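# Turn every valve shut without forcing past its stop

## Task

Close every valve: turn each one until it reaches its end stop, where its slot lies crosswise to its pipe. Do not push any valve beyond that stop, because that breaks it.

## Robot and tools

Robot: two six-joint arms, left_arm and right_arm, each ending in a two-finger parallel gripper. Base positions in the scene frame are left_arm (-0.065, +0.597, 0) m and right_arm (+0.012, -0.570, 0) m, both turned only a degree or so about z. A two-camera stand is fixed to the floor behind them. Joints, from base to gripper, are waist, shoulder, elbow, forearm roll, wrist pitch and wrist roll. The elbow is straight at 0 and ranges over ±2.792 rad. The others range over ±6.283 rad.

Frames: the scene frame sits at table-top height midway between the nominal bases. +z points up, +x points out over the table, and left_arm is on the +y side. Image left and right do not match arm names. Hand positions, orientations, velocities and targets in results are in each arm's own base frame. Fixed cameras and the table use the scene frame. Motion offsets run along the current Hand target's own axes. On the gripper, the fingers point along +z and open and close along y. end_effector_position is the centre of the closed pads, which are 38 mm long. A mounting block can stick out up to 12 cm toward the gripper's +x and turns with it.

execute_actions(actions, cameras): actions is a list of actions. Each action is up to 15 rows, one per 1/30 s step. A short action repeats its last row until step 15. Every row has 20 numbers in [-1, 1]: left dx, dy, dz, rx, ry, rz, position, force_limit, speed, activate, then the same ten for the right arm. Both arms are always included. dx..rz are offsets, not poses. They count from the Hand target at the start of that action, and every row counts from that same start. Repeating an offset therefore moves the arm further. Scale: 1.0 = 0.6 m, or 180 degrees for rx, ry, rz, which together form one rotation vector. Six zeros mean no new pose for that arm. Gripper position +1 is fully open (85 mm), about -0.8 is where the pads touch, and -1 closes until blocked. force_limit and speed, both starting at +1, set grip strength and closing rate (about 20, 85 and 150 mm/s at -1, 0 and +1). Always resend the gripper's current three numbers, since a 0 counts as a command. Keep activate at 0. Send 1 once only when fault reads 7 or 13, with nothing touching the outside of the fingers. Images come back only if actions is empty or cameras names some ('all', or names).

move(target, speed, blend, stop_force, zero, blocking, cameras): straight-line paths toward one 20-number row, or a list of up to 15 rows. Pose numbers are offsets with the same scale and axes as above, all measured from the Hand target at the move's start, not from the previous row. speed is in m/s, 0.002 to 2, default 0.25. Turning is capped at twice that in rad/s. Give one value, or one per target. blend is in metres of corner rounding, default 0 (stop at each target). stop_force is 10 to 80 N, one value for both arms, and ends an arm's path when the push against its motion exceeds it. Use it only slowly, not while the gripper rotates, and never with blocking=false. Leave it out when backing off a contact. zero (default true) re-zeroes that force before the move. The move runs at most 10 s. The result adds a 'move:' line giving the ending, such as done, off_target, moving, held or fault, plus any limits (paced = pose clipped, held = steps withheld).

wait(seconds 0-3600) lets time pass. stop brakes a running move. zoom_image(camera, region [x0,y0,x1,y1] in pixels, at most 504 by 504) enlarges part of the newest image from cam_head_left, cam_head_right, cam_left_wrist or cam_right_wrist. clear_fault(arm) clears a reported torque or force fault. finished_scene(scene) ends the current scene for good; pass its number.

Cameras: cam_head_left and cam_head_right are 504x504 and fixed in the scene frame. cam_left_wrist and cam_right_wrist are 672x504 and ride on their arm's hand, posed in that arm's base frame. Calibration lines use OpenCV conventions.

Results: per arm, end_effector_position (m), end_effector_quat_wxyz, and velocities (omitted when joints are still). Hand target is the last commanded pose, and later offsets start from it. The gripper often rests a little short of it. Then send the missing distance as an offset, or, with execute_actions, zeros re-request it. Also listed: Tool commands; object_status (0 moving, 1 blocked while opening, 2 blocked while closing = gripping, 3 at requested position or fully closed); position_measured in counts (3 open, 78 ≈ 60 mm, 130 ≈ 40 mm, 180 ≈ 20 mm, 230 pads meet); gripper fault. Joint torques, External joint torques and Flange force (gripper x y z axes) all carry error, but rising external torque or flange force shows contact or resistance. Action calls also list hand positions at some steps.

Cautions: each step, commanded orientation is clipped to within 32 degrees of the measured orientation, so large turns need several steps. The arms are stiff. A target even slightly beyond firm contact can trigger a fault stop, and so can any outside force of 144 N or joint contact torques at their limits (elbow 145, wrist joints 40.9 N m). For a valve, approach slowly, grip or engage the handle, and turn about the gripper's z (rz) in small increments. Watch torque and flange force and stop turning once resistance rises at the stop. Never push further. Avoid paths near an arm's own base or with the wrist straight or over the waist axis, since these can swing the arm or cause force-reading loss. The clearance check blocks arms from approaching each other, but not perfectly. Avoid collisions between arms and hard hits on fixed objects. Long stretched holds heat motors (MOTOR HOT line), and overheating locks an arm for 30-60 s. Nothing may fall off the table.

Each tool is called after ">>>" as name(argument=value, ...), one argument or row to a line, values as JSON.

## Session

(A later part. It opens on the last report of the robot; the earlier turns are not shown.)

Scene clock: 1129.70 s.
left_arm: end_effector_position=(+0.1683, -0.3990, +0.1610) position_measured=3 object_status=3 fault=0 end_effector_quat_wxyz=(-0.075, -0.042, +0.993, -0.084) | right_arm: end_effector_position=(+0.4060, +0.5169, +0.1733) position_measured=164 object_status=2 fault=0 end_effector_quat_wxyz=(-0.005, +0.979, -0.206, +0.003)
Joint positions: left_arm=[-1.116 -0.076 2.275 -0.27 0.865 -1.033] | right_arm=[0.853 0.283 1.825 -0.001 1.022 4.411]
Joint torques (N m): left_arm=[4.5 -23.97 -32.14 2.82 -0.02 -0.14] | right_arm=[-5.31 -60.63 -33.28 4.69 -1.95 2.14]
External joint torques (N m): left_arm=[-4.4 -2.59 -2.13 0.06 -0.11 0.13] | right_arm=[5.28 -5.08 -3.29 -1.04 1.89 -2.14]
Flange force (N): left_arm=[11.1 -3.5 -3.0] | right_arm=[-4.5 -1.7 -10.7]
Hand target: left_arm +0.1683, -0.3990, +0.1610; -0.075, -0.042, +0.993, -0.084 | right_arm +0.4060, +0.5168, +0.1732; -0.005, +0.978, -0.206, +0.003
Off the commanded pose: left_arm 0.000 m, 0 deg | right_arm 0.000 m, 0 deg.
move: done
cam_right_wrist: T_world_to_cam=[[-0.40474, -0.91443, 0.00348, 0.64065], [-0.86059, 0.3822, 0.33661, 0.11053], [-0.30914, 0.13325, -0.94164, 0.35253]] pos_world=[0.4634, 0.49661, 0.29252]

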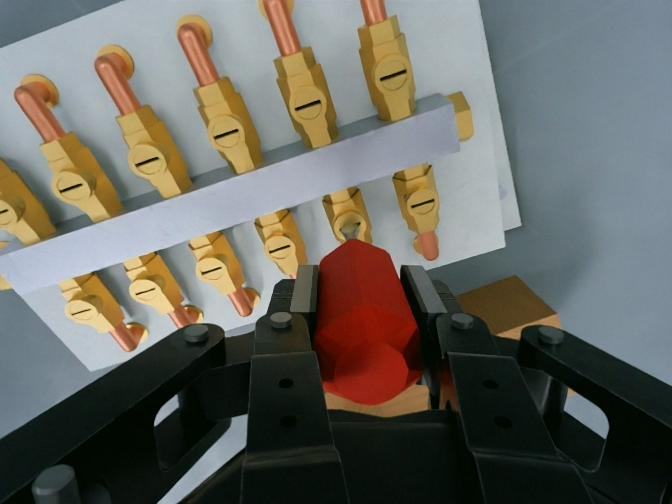

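>>> move(
  target=[
    [0,0,0,0,0,0,1,1,1,0,0,0,-0.0003,0,0,-0.05,-1,0.8,-0.9,0],
    [0,0,0,0,0,0,1,1,1,0,0,0,-0.03,0,0,-0.05,-1,0.8,-0.9,0],
  ],
  speed=0.08,
)

>>> move(
  target=[
    [0,0,0,0,0,0,1,1,1,0,0,-0.06,-0.15,0,0,-0.05,-1,0.8,-0.9,0],
  ],
  speed=0.3,
  cameras=["all"],
)

Scene clock: 1134.17 s.
left_arm: end_effector_position=(+0.1683, -0.3990, +0.1610) position_measured=3 object_status=3 fault=0 end_effector_quat_wxyz=(-0.075, -0.042, +0.993, -0.084) | right_arm: end_effector_position=(+0.4058, +0.5167, +0.1912) position_measured=164 object_status=2 fault=0 end_effector_quat_wxyz=(-0.004, +0.992, -0.129, +0.004)
Joint positions: left_arm=[-1.116 -0.076 2.275 -0.27 0.865 -1.033] | right_arm=[0.853 0.268 1.809 -0.001 1.054 4.253]
Joint torques (N m): left_arm=[4.49 -24.39 -32.13 2.78 -0.02 -0.14] | right_arm=[-3.12 -67.3 -37.06 3.66 -0.67 0.24]
External joint torques (N m): left_arm=[-4.42 -1.95 -2.09 0.11 -0.11 0.13] | right_arm=[3.02 3.49 0.12 0.03 0.59 -0.24]
Flange force (N): left_arm=[10.5 -4.3 -2.2] | right_arm=[-1.8 -6.6 1.9]
Hand target: left_arm +0.1683, -0.3990, +0.1610; -0.075, -0.042, +0.993, -0.084 | right_arm +0.4059, +0.5167, +0.1912; -0.004, +0.992, -0.129, +0.004
Off the commanded pose: left_arm 0.000 m, 0 deg | right_arm 0.000 m, 0 deg.
move: done

Scene clock: 1134.97 s.
left_arm: end_effector_position=(+0.1683, -0.3990, +0.1610) position_measured=3 object_status=3 fault=0 end_effector_quat_wxyz=(-0.075, -0.042, +0.993, -0.084) | right_arm: end_effector_position=(+0.4143, +0.5508, +0.2815) position_measured=164 object_status=2 fault=0 end_effector_quat_wxyz=(-0.004, +0.999, -0.051, +0.004)
Joint positions: left_arm=[-1.116 -0.076 2.275 -0.27 0.865 -1.033] | right_arm=[0.876 0.256 1.647 -0.002 1.227 4.12]
Joint torques (N m): left_arm=[4.33 -24.22 -32.16 2.79 -0.01 -0.14] | right_arm=[-3.07 -69.43 -39.88 3.99 -0.58 0.23]
External joint torques (N m): left_arm=[-4.24 -2.25 -2.05 0.1 -0.12 0.12] | right_arm=[3.13 3.03 -0.28 0.03 0.5 -0.23]
Flange force (N): left_arm=[10.4 -3.7 -2.6] | right_arm=[-0.7 -7.0 0.5]
Hand target: left_arm +0.1683, -0.3990, +0.1610; -0.075, -0.042, +0.993, -0.084 | right_arm +0.4143, +0.5508, +0.2816; -0.004, +0.999, -0.051, +0.004
Off the commanded pose: left_arm 0.000 m, 0 deg | right_arm 0.000 m, 0 deg.
move: done
cam_left_wrist: T_world_to_cam=[[-0.09556, 0.98143, -0.16629, 0.44538], [0.97677, 0.12464, 0.1743, -0.12255], [0.19179, -0.14577, -0.97055, 0.19864]] pos_world=[0.12417, -0.39288, 0.28821]
cam_right_wrist: T_world_to_cam=[[-0.10245, -0.99472, 0.00542, 0.59305], [-0.9375, 0.09837, 0.33378, 0.25735], [-0.33256, 0.02912, -0.94263, 0.51987]] pos_world=[0.47491, 0.54947, 0.40093]

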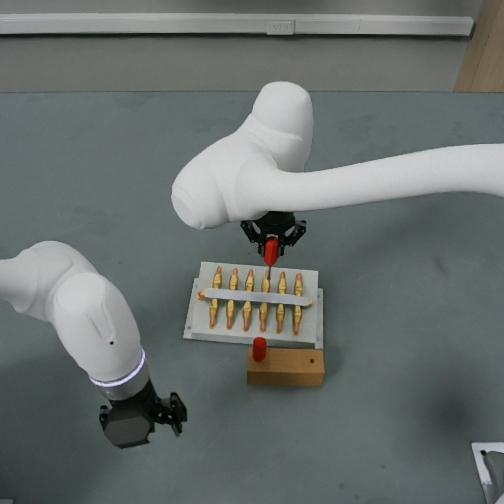

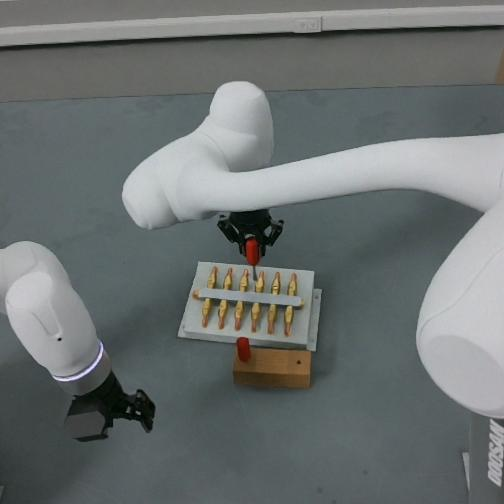

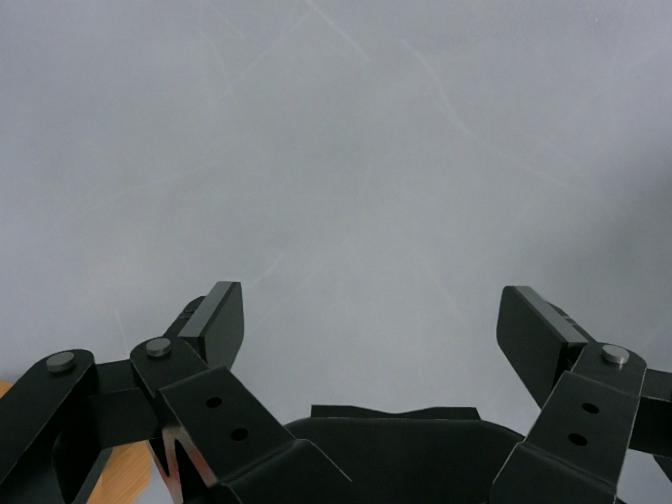

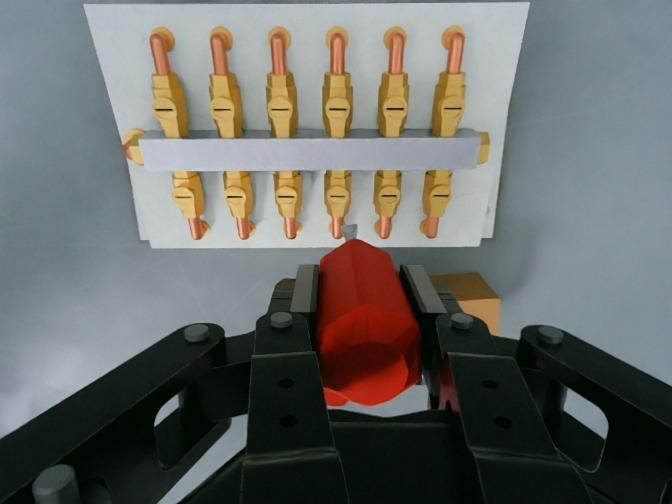

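>>> zoom_image(
  camera="cam_right_wrist",
  region=[140, 70, 310, 220],
)

>>> zoom_image(
  camera="cam_right_wrist",
  region=[310, 70, 480, 220],
)

Scaled by 2.965.

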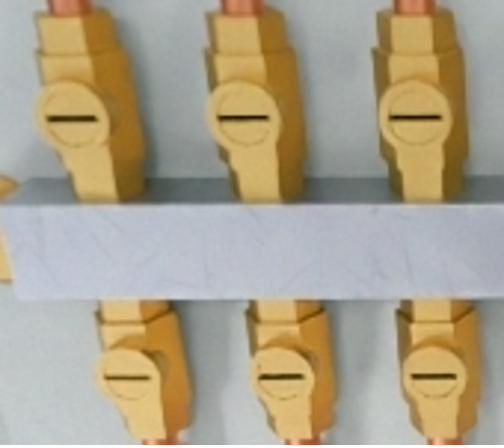

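Scaled by 2.965.

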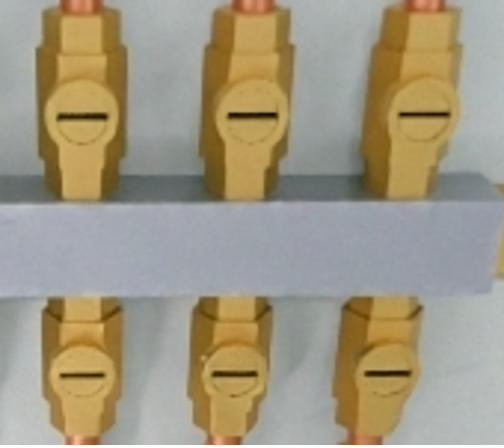

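>>> zoom_image(
  camera="cam_right_wrist",
  region=[170, 180, 310, 212],
)

>>> zoom_image(
  camera="cam_right_wrist",
  region=[315, 180, 455, 212],
)

Scaled by 3.600.

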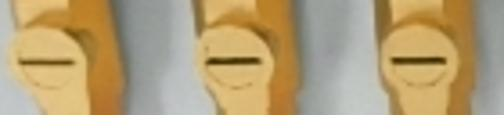

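Scaled by 3.600.

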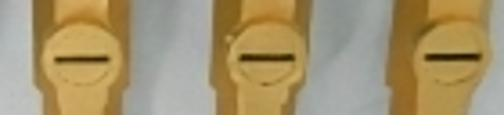

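>>> move(
  target=[
    [0,0,0,0,0,0,1,1,1,0,-0.2120,0.1865,0,0,0,-0.2906,-1,0.8,-0.9,0],
  ],
  speed=0.3,
  cameras=["all"],
)

>>> zoom_image(
  camera="cam_right_wrist",
  region=[270, 160, 430, 280],
)

Scene clock: 1149.67 s.
left_arm: end_effector_position=(+0.1683, -0.3990, +0.1610) position_measured=3 object_status=3 fault=0 end_effector_quat_wxyz=(-0.075, -0.042, +0.993, -0.084) | right_arm: end_effector_position=(+0.2765, +0.4524, +0.2797) position_measured=164 object_status=2 fault=0 end_effector_quat_wxyz=(-0.002, +0.919, +0.395, +0.005)
Joint positions: left_arm=[-1.116 -0.076 2.275 -0.27 0.865 -1.033] | right_arm=[0.958 0.009 1.936 -0.002 1.186 3.289]
Joint torques (N m): left_arm=[4.42 -24.35 -32.11 2.83 0.03 -0.16] | right_arm=[-3.26 -41.87 -39.61 3.87 -0.67 0.24]
External joint torques (N m): left_arm=[-4.32 -2.09 -2.08 0.05 -0.16 0.15] | right_arm=[3.25 1.33 -0.05 0.14 0.55 -0.24]
Flange force (N): left_arm=[10.4 -4.0 -2.2] | right_arm=[1.4 -6.1 -0.3]
Hand target: left_arm +0.1683, -0.3990, +0.1610; -0.075, -0.042, +0.993, -0.084 | right_arm +0.2765, +0.4524, +0.2797; -0.002, +0.919, +0.395, +0.005
Off the commanded pose: left_arm 0.000 m, 0 deg | right_arm 0.000 m, 0 deg.
move: done
cam_left_wrist: T_world_to_cam=[[-0.09556, 0.98143, -0.16629, 0.44538], [0.97677, 0.12464, 0.1743, -0.12255], [0.19179, -0.14577, -0.97055, 0.19864]] pos_world=[0.12417, -0.39288, 0.28821]
cam_right_wrist: T_world_to_cam=[[0.72435, -0.68929, 0.01443, 0.11173], [-0.65412, -0.68047, 0.33029, 0.41331], [-0.21784, -0.24868, -0.94377, 0.56941]] pos_world=[0.31346, 0.49986, 0.39927]

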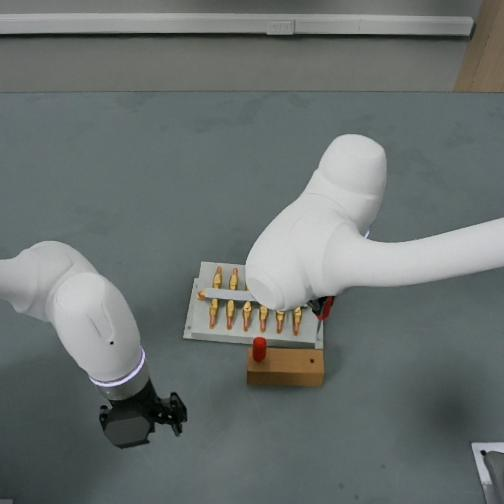

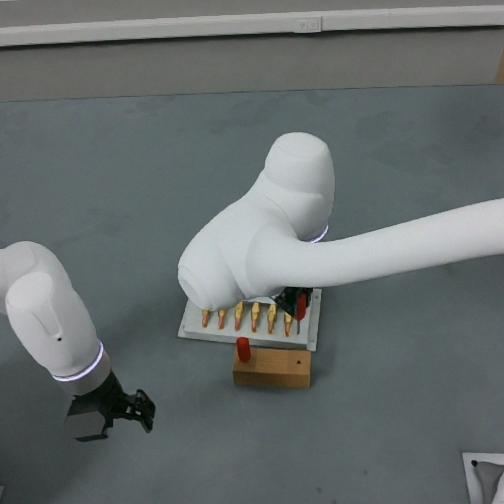

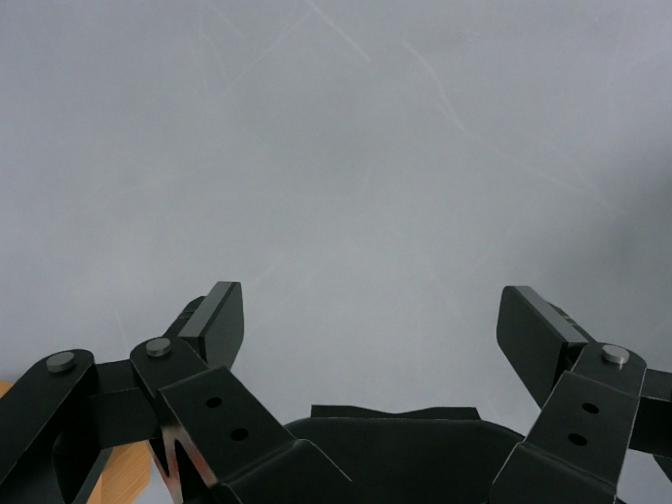

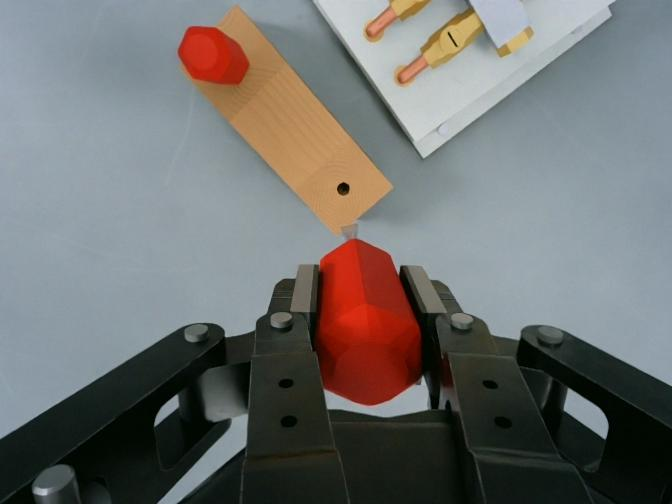

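Scaled by 3.150.

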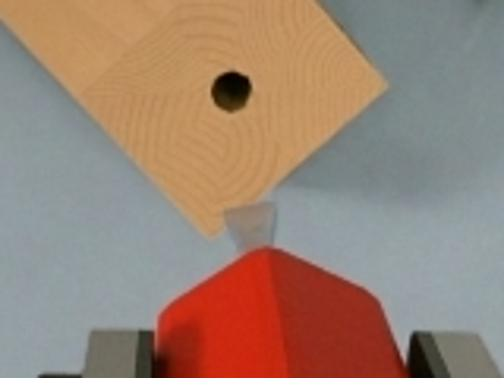

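>>> move(
  target=[
    [0,0,0,0,0,0,1,1,1,0,0,0,0.1645,0,0,0,-1,0.8,-0.9,0],
  ],
  speed=0.1,
  cameras=["cam_right_wrist"],
)

>>> zoom_image(
  camera="cam_right_wrist",
  region=[309, 185, 389, 245],
)

Scene clock: 1158.50 s.
left_arm: end_effector_position=(+0.1683, -0.3990, +0.1610) position_measured=3 object_status=3 fault=0 end_effector_quat_wxyz=(-0.075, -0.042, +0.993, -0.084) | right_arm: end_effector_position=(+0.2773, +0.4531, +0.1810) position_measured=164 object_status=2 fault=0 end_effector_quat_wxyz=(-0.002, +0.919, +0.395, +0.005)
Joint positions: left_arm=[-1.116 -0.076 2.275 -0.27 0.865 -1.033] | right_arm=[0.958 0.09 2.049 -0.003 0.992 3.289]
Joint torques (N m): left_arm=[4.44 -24.26 -32.2 2.82 -0.02 -0.13] | right_arm=[-3.35 -47.39 -36.46 3.56 -0.65 0.22]
External joint torques (N m): left_arm=[-4.39 -1.96 -2.02 0.06 -0.11 0.12] | right_arm=[3.13 2.43 0.64 0.05 0.54 -0.22]
Flange force (N): left_arm=[10.5 -4.2 -2.1] | right_arm=[1.8 -6.0 2.0]
Hand target: left_arm +0.1683, -0.3990, +0.1610; -0.075, -0.042, +0.993, -0.084 | right_arm +0.2773, +0.4531, +0.1810; -0.002, +0.919, +0.395, +0.005
Off the commanded pose: left_arm 0.000 m, 0 deg | right_arm 0.000 m, 0 deg.
move: done
cam_right_wrist: T_world_to_cam=[[0.72441, -0.68922, 0.01448, 0.11306], [-0.65408, -0.68054, 0.33022, 0.44698], [-0.21775, -0.24869, -0.94379, 0.47671]] pos_world=[0.31427, 0.50066, 0.30067]

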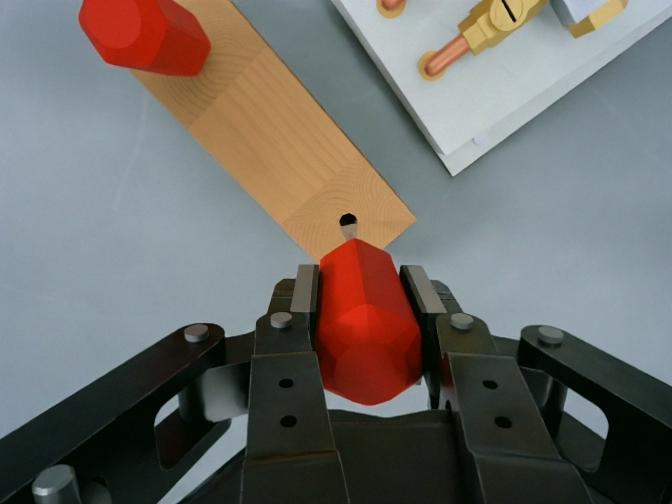

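Scaled by 6.300.

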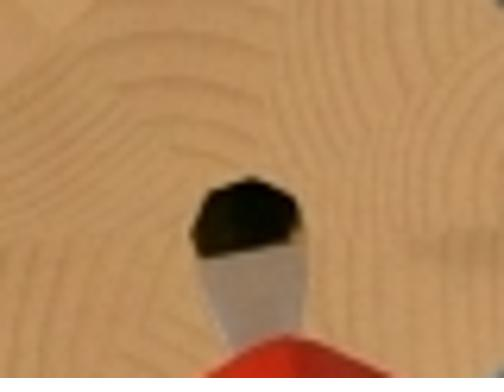

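>>> move(
  target=[
    [0,0,0,0,0,0,1,1,1,0,0.0003,-0.0008,0.015,0,0,0,-1,0.8,-0.9,0],
  ],
  speed=0.02,
  stop_force=12,
  cameras=["cam_right_wrist"],
)

>>> zoom_image(
  camera="cam_right_wrist",
  region=[309, 185, 389, 245],
)

Scene clock: 1166.83 s.
left_arm: end_effector_position=(+0.1683, -0.3990, +0.1610) position_measured=3 object_status=3 fault=0 end_effector_quat_wxyz=(-0.075, -0.042, +0.993, -0.084) | right_arm: end_effector_position=(+0.2771, +0.4536, +0.1720) position_measured=164 object_status=2 fault=0 end_effector_quat_wxyz=(-0.002, +0.919, +0.395, +0.005)
Joint positions: left_arm=[-1.116 -0.076 2.275 -0.27 0.865 -1.033] | right_arm=[0.959 0.1 2.057 -0.003 0.974 3.29]
Joint torques (N m): left_arm=[4.34 -24.49 -32.2 2.84 -0.01 -0.12] | right_arm=[-3.05 -47.47 -35.48 3.51 -0.71 0.24]
External joint torques (N m): left_arm=[-4.25 -1.92 -2 0.05 -0.12 0.11] | right_arm=[2.95 1.95 0.04 0.06 0.59 -0.24]
Flange force (N): left_arm=[10.2 -4.1 -2.1] | right_arm=[2.2 -5.7 0.8]
Hand target: left_arm +0.1683, -0.3990, +0.1610; -0.075, -0.042, +0.993, -0.084 | right_arm +0.2771, +0.4536, +0.1720; -0.002, +0.919, +0.395, +0.005
Off the commanded pose: left_arm 0.000 m, 0 deg | right_arm 0.000 m, 0 deg.
move: done
cam_right_wrist: T_world_to_cam=[[0.72435, -0.68929, 0.01443, 0.11374], [-0.65412, -0.68047, 0.33029, 0.45016], [-0.21784, -0.24868, -0.94377, 0.46822]] pos_world=[0.31406, 0.50116, 0.29157]

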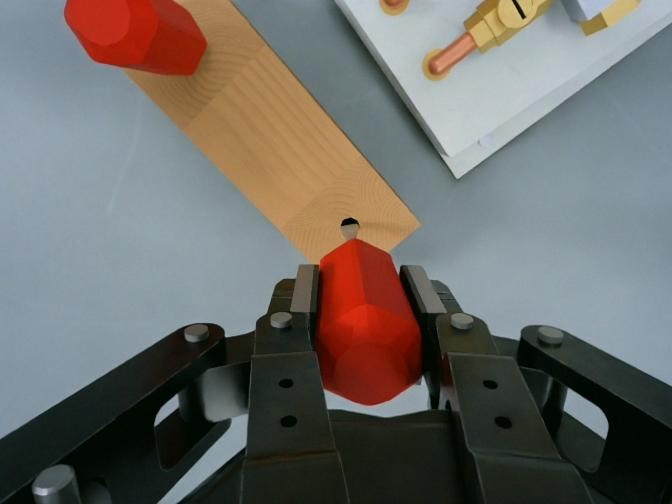

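Scaled by 6.300.

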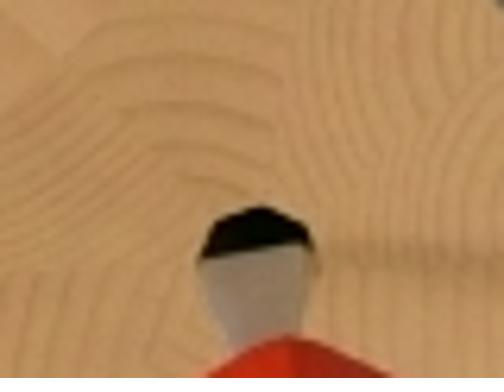

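>>> move(
  target=[
    [0,0,0,0,0,0,1,1,1,0,-0.0007,0.0006,0,0,0,0,-1,0.8,-0.9,0],
  ],
  speed=0.05,
)

>>> move(
  target=[
    [0,0,0,0,0,0,1,1,1,0,-0.0003,0,0.0165,0,0,0,-1,0.8,-0.9,0],
  ],
  speed=0.02,
  stop_force=12,
  cameras=["cam_right_wrist"],
)

>>> zoom_image(
  camera="cam_right_wrist",
  region=[309, 185, 389, 245],
)

Scene clock: 1172.43 s.
left_arm: end_effector_position=(+0.1683, -0.3990, +0.1610) position_measured=3 object_status=3 fault=0 end_effector_quat_wxyz=(-0.075, -0.042, +0.993, -0.084) | right_arm: end_effector_position=(+0.2771, +0.4531, +0.1720) position_measured=164 object_status=2 fault=0 end_effector_quat_wxyz=(-0.002, +0.919, +0.395, +0.005)
Joint positions: left_arm=[-1.116 -0.076 2.275 -0.27 0.865 -1.033] | right_arm=[0.958 0.099 2.058 -0.003 0.974 3.29]
Joint torques (N m): left_arm=[4.19 -24.01 -32.08 2.79 0.01 -0.17] | right_arm=[-3.25 -47.45 -35.48 3.51 -0.69 0.21]
External joint torques (N m): left_arm=[-4.09 -2.47 -2.21 0.11 -0.14 0.16] | right_arm=[3.35 1.57 -0.16 0.1 0.56 -0.21]
Flange force (N): left_arm=[10.1 -3.5 -3.1] | right_arm=[1.8 -6.5 0.3]
Hand target: left_arm +0.1683, -0.3990, +0.1610; -0.075, -0.042, +0.993, -0.084 | right_arm +0.2771, +0.4531, +0.1720; -0.002, +0.919, +0.395, +0.005
Off the commanded pose: left_arm 0.000 m, 0 deg | right_arm 0.000 m, 0 deg.
move: done

Scene clock: 1173.63 s.
left_arm: end_effector_position=(+0.1683, -0.3990, +0.1610) position_measured=3 object_status=3 fault=0 end_effector_quat_wxyz=(-0.075, -0.042, +0.993, -0.084) | right_arm: end_effector_position=(+0.2771, +0.4530, +0.1621) position_measured=164 object_status=2 fault=0 end_effector_quat_wxyz=(-0.002, +0.919, +0.395, +0.005)
Joint positions: left_arm=[-1.116 -0.076 2.275 -0.27 0.865 -1.033] | right_arm=[0.958 0.109 2.068 -0.003 0.954 3.29]
Joint torques (N m): left_arm=[4.38 -24.26 -32.24 2.79 -0.04 -0.16] | right_arm=[-2.98 -48.02 -35.32 3.7 -0.9 0.24]
External joint torques (N m): left_arm=[-4.27 -2.3 -2.04 0.11 -0.09 0.14] | right_arm=[2.89 2.18 0.41 -0.16 0.79 -0.24]
Flange force (N): left_arm=[10.5 -3.6 -2.7] | right_arm=[2.0 -5.6 1.1]
Hand target: left_arm +0.1683, -0.3990, +0.1610; -0.075, -0.042, +0.993, -0.084 | right_arm +0.2770, +0.4530, +0.1621; -0.002, +0.919, +0.395, +0.005
Off the commanded pose: left_arm 0.000 m, 0 deg | right_arm 0.000 m, 0 deg.
move: done
cam_right_wrist: T_world_to_cam=[[0.72439, -0.68924, 0.01441, 0.11344], [-0.65407, -0.68052, 0.33029, 0.45303], [-0.21784, -0.24868, -0.94377, 0.45873]] pos_world=[0.31406, 0.50056, 0.28167]

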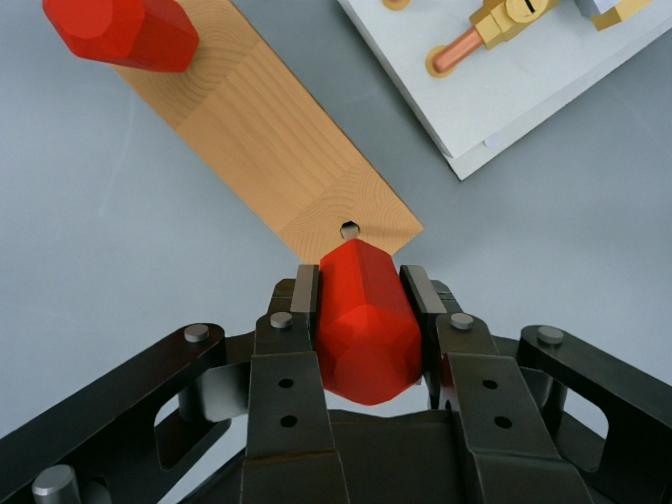

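Scaled by 6.300.

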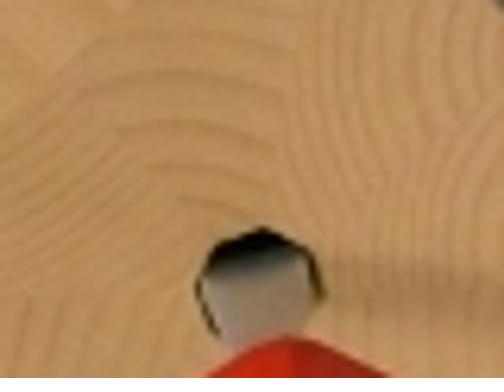

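>>> move(
  target=[
    [0,0,0,0,0,0,1,1,1,0,-0.0006,0,0.045,0,0,0,-1,0.8,-0.9,0],
  ],
  speed=0.03,
  stop_force=12,
  cameras=["cam_right_wrist"],
)

>>> zoom_image(
  camera="cam_right_wrist",
  region=[309, 195, 389, 255],
)

Scene clock: 1177.53 s.
left_arm: end_effector_position=(+0.1683, -0.3990, +0.1610) position_measured=3 object_status=3 fault=0 end_effector_quat_wxyz=(-0.075, -0.042, +0.993, -0.084) | right_arm: end_effector_position=(+0.2770, +0.4530, +0.1351) position_measured=164 object_status=2 fault=0 end_effector_quat_wxyz=(-0.002, +0.919, +0.395, +0.005)
Joint positions: left_arm=[-1.116 -0.076 2.275 -0.27 0.865 -1.033] | right_arm=[0.958 0.138 2.093 -0.003 0.899 3.29]
Joint torques (N m): left_arm=[4.65 -24.13 -32.06 2.82 0.01 -0.16] | right_arm=[-3.13 -49.73 -33.69 3.38 -0.73 0.25]
External joint torques (N m): left_arm=[-4.63 -1.98 -2.21 0.08 -0.15 0.14] | right_arm=[3.12 1.9 0.03 0.01 0.6 -0.25]
Flange force (N): left_arm=[10.9 -4.6 -2.1] | right_arm=[2.0 -6.0 1.0]
Hand target: left_arm +0.1683, -0.3990, +0.1610; -0.075, -0.042, +0.993, -0.084 | right_arm +0.2770, +0.4530, +0.1351; -0.002, +0.919, +0.395, +0.005
Off the commanded pose: left_arm 0.000 m, 0 deg | right_arm 0.000 m, 0 deg.
move: done
cam_right_wrist: T_world_to_cam=[[0.72435, -0.68929, 0.01443, 0.11393], [-0.65412, -0.68047, 0.33029, 0.46187], [-0.21784, -0.24868, -0.94377, 0.43322]] pos_world=[0.31396, 0.50056, 0.25467]

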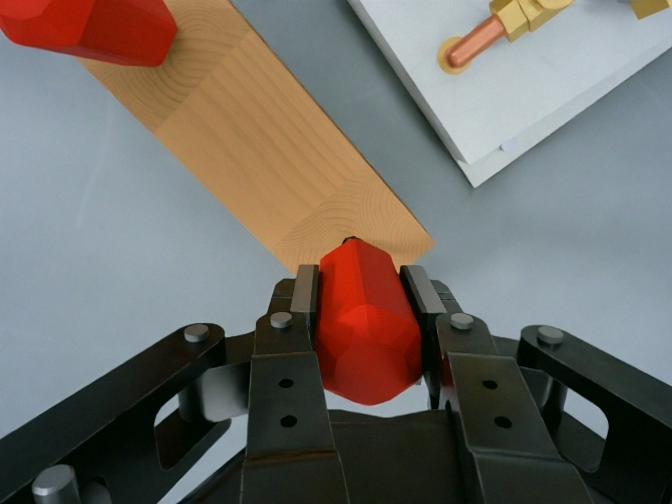

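Scaled by 6.300.

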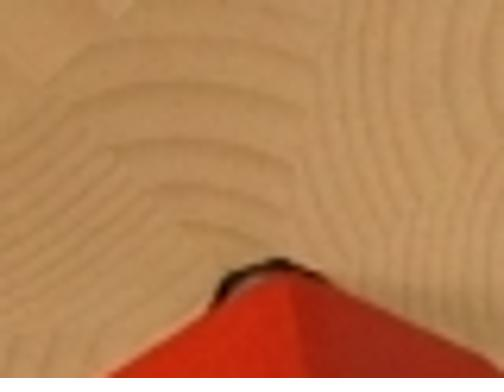

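Good. Continue down with a contact stop.

>>> move(
  target=[
    [0,0,0,0,0,0,1,1,1,0,-0.0006,0,0.047,0,0,0,-1,0.8,-0.9,0],
  ],
  speed=0.015,
  stop_force=10,
  cameras=["cam_right_wrist"],
)

Scene clock: 1182.03 s.
left_arm: end_effector_position=(+0.1683, -0.3990, +0.1610) position_measured=3 object_status=3 fault=0 end_effector_quat_wxyz=(-0.075, -0.042, +0.993, -0.084) | right_arm: end_effector_position=(+0.2771, +0.4530, +0.1109) position_measured=164 object_status=2 fault=0 end_effector_quat_wxyz=(-0.002, +0.919, +0.395, +0.005)
Joint positions: left_arm=[-1.116 -0.076 2.275 -0.27 0.865 -1.033] | right_arm=[0.958 0.167 2.114 -0.003 0.849 3.29]
Joint torques (N m): left_arm=[4.53 -24.44 -32.16 2.77 -0.01 -0.15] | right_arm=[-4.72 -29.64 -19.02 2.59 -2.21 0.26]
External joint torques (N m): left_arm=[-4.46 -1.91 -2.06 0.12 -0.13 0.14] | right_arm=[4.66 -19.66 -13.41 0.68 2.07 -0.27]
Flange force (N): left_arm=[10.6 -4.3 -2.0] | right_arm=[-4.2 -7.5 -39.6]
Hand target: left_arm +0.1683, -0.3990, +0.1610; -0.075, -0.042, +0.993, -0.084 | right_arm +0.2771, +0.4530, +0.1109; -0.002, +0.919, +0.395, +0.005 (not the last commanded pose)
Off the commanded pose: left_arm 0.000 m, 0 deg | right_arm 0.004 m, 0 deg.
move: contact (right_arm)
cam_right_wrist: T_world_to_cam=[[0.72438, -0.68926, 0.01435, 0.11421], [-0.65415, -0.68061, 0.32994, 0.47009], [-0.21765, -0.24839, -0.94389, 0.41023]] pos_world=[0.31406, 0.50056, 0.23047]

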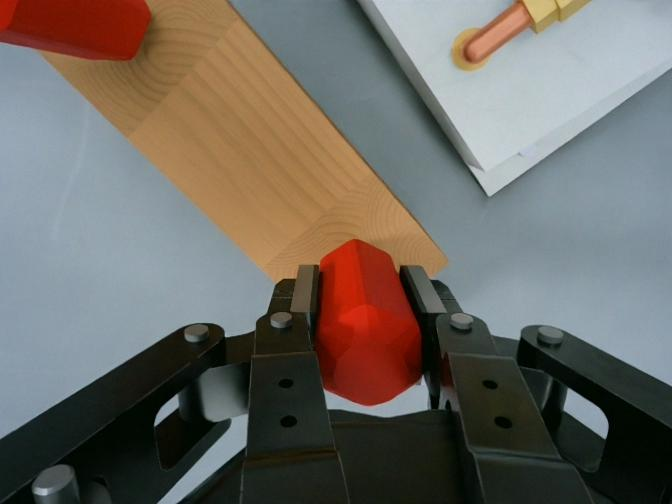

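>>> move(
  target=[
    [0,0,0,0,0,0,1,1,1,0,0,0,-0.0005,0,0,0,-1,0.8,-0.9,0],
  ],
  speed=0.02,
)

>>> move(
  target=[
    [0,0,0,0,0,0,1,1,1,0,0,0,0,0,0,0,0.1,0.8,-0.9,0],
  ],
  speed=0.02,
  cameras=["cam_right_wrist"],
)

Scene clock: 1186.00 s.
left_arm: end_effector_position=(+0.1683, -0.3990, +0.1610) position_measured=3 object_status=3 fault=0 end_effector_quat_wxyz=(-0.075, -0.042, +0.993, -0.084) | right_arm: end_effector_position=(+0.2770, +0.4529, +0.1111) position_measured=164 object_status=2 fault=0 end_effector_quat_wxyz=(-0.002, +0.919, +0.395, +0.005)
Joint positions: left_arm=[-1.116 -0.076 2.275 -0.27 0.865 -1.033] | right_arm=[0.958 0.167 2.114 -0.003 0.85 3.29]
Joint torques (N m): left_arm=[4.32 -24.16 -32.12 2.79 0 -0.16] | right_arm=[-5.07 -40.84 -23.93 2.25 -0.41 0.25]
External joint torques (N m): left_arm=[-4.25 -2.16 -2.14 0.1 -0.13 0.15] | right_arm=[4.89 -8.81 -8.38 1.01 0.29 -0.25]
Flange force (N): left_arm=[10.2 -3.9 -2.5] | right_arm=[1.3 -9.2 -18.4]
Hand target: left_arm +0.1683, -0.3990, +0.1610; -0.075, -0.042, +0.993, -0.084 | right_arm +0.2771, +0.4530, +0.1112; -0.002, +0.919, +0.395, +0.005
Off the commanded pose: left_arm 0.000 m, 0 deg | right_arm 0.000 m, 0 deg.
move: done

Scene clock: 1186.97 s.
left_arm: end_effector_position=(+0.1683, -0.3990, +0.1610) position_measured=3 object_status=3 fault=0 end_effector_quat_wxyz=(-0.075, -0.042, +0.993, -0.084) | right_arm: end_effector_position=(+0.2771, +0.4530, +0.1112) position_measured=117 object_status=0 fault=0 end_effector_quat_wxyz=(-0.002, +0.919, +0.395, +0.005)
Joint positions: left_arm=[-1.116 -0.076 2.275 -0.27 0.865 -1.033] | right_arm=[0.958 0.167 2.114 -0.003 0.85 3.29]
Joint torques (N m): left_arm=[4.27 -24.4 -32.13 2.84 -0.03 -0.12] | right_arm=[-3.48 -50.95 -32.01 3.16 -0.69 0.26]
External joint torques (N m): left_arm=[-4.21 -1.9 -2.08 0.04 -0.1 0.11] | right_arm=[3.57 1.93 -0.17 0.1 0.57 -0.26]
Flange force (N): left_arm=[10.0 -4.2 -2.2] | right_arm=[2.3 -6.9 1.1]
Hand target: left_arm +0.1683, -0.3990, +0.1610; -0.075, -0.042, +0.993, -0.084 | right_arm +0.2771, +0.4530, +0.1112; -0.002, +0.919, +0.395, +0.005
Off the commanded pose: left_arm 0.000 m, 0 deg | right_arm 0.000 m, 0 deg.
move: done
cam_right_wrist: T_world_to_cam=[[0.72439, -0.68924, 0.01441, 0.11417], [-0.65413, -0.68059, 0.33, 0.46996], [-0.21764, -0.24848, -0.94387, 0.41055]] pos_world=[0.31406, 0.50056, 0.23077]

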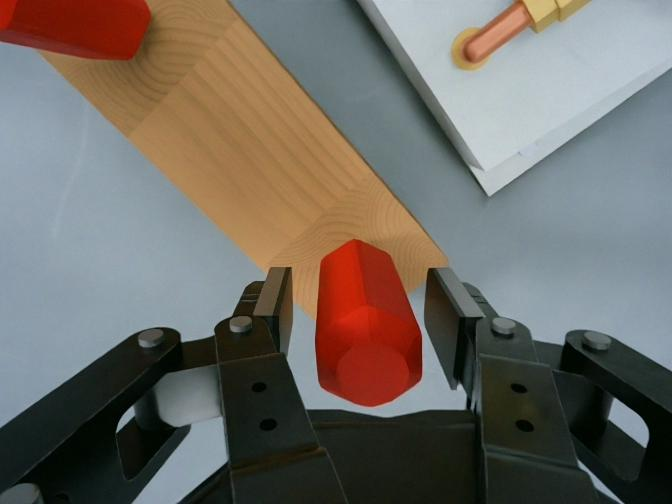

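>>> move(
  target=[
    [0,0,0,0,0,0,1,1,1,0,-0.001,0,-0.12,0,0,0,0.1,0.8,-0.9,0],
    [0,0,0,0,0,0,1,1,1,0,-0.15,0,-0.35,0,0,0,0.1,0.8,-0.9,0],
  ],
  speed=[0.08, 0.3],
  blend=[0.01, 0],
  cameras=["cam_right_wrist", "cam_head_left"],
)

Scene clock: 1191.67 s.
left_arm: end_effector_position=(+0.1683, -0.3990, +0.1610) position_measured=3 object_status=3 fault=0 end_effector_quat_wxyz=(-0.075, -0.042, +0.993, -0.084) | right_arm: end_effector_position=(+0.2134, +0.3861, +0.3201) position_measured=117 object_status=3 fault=0 end_effector_quat_wxyz=(-0.002, +0.919, +0.395, +0.005)
Joint positions: left_arm=[-1.116 -0.076 2.275 -0.27 0.865 -1.033] | right_arm=[0.989 -0.162 2.016 -0.003 1.277 3.32]
Joint torques (N m): left_arm=[4.27 -24.05 -32.1 2.81 -0.01 -0.17] | right_arm=[-3.72 -25.7 -40.62 4.05 -0.67 0.24]
External joint torques (N m): left_arm=[-4.22 -2.16 -2.07 0.08 -0.12 0.16] | right_arm=[3.68 1.95 -0.11 0.06 0.55 -0.24]
Flange force (N): left_arm=[10.2 -3.8 -2.5] | right_arm=[1.8 -8.6 -0.3]
Hand target: left_arm +0.1683, -0.3990, +0.1610; -0.075, -0.042, +0.993, -0.084 | right_arm +0.2134, +0.3861, +0.3202; -0.002, +0.919, +0.395, +0.005
Off the commanded pose: left_arm 0.000 m, 0 deg | right_arm 0.000 m, 0 deg.
move: done
cam_right_wrist: T_world_to_cam=[[0.72436, -0.68927, 0.01428, 0.11128], [-0.65409, -0.68056, 0.33016, 0.31373], [-0.21785, -0.24849, -0.94382, 0.57727]] pos_world=[0.25037, 0.43366, 0.43967]
Images, in order (width x height): cam_head_left 504x504, cam_right_wrist 672x504.

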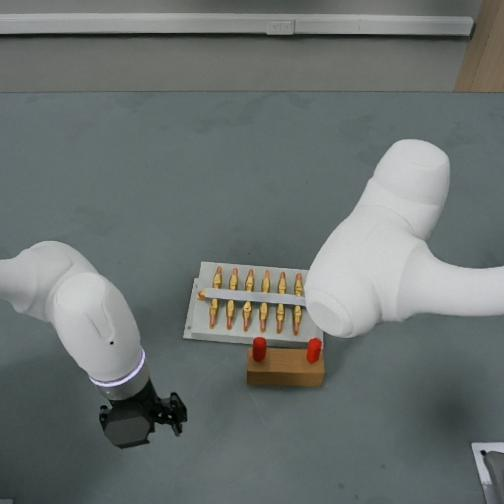

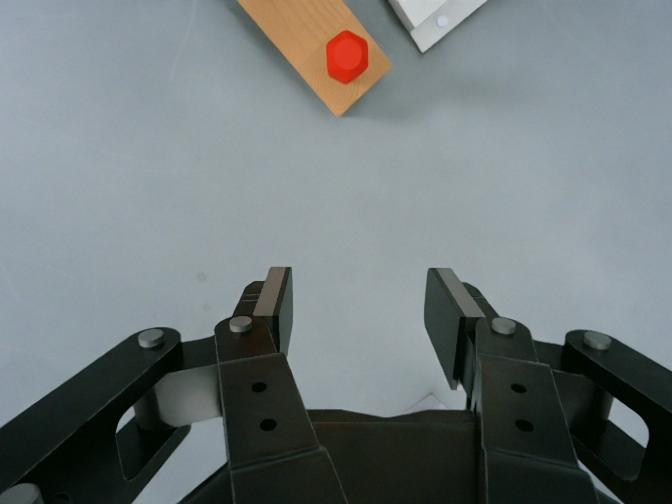

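>>> finished_scene(
  scene=1,
)

The scene is finished: the task was done.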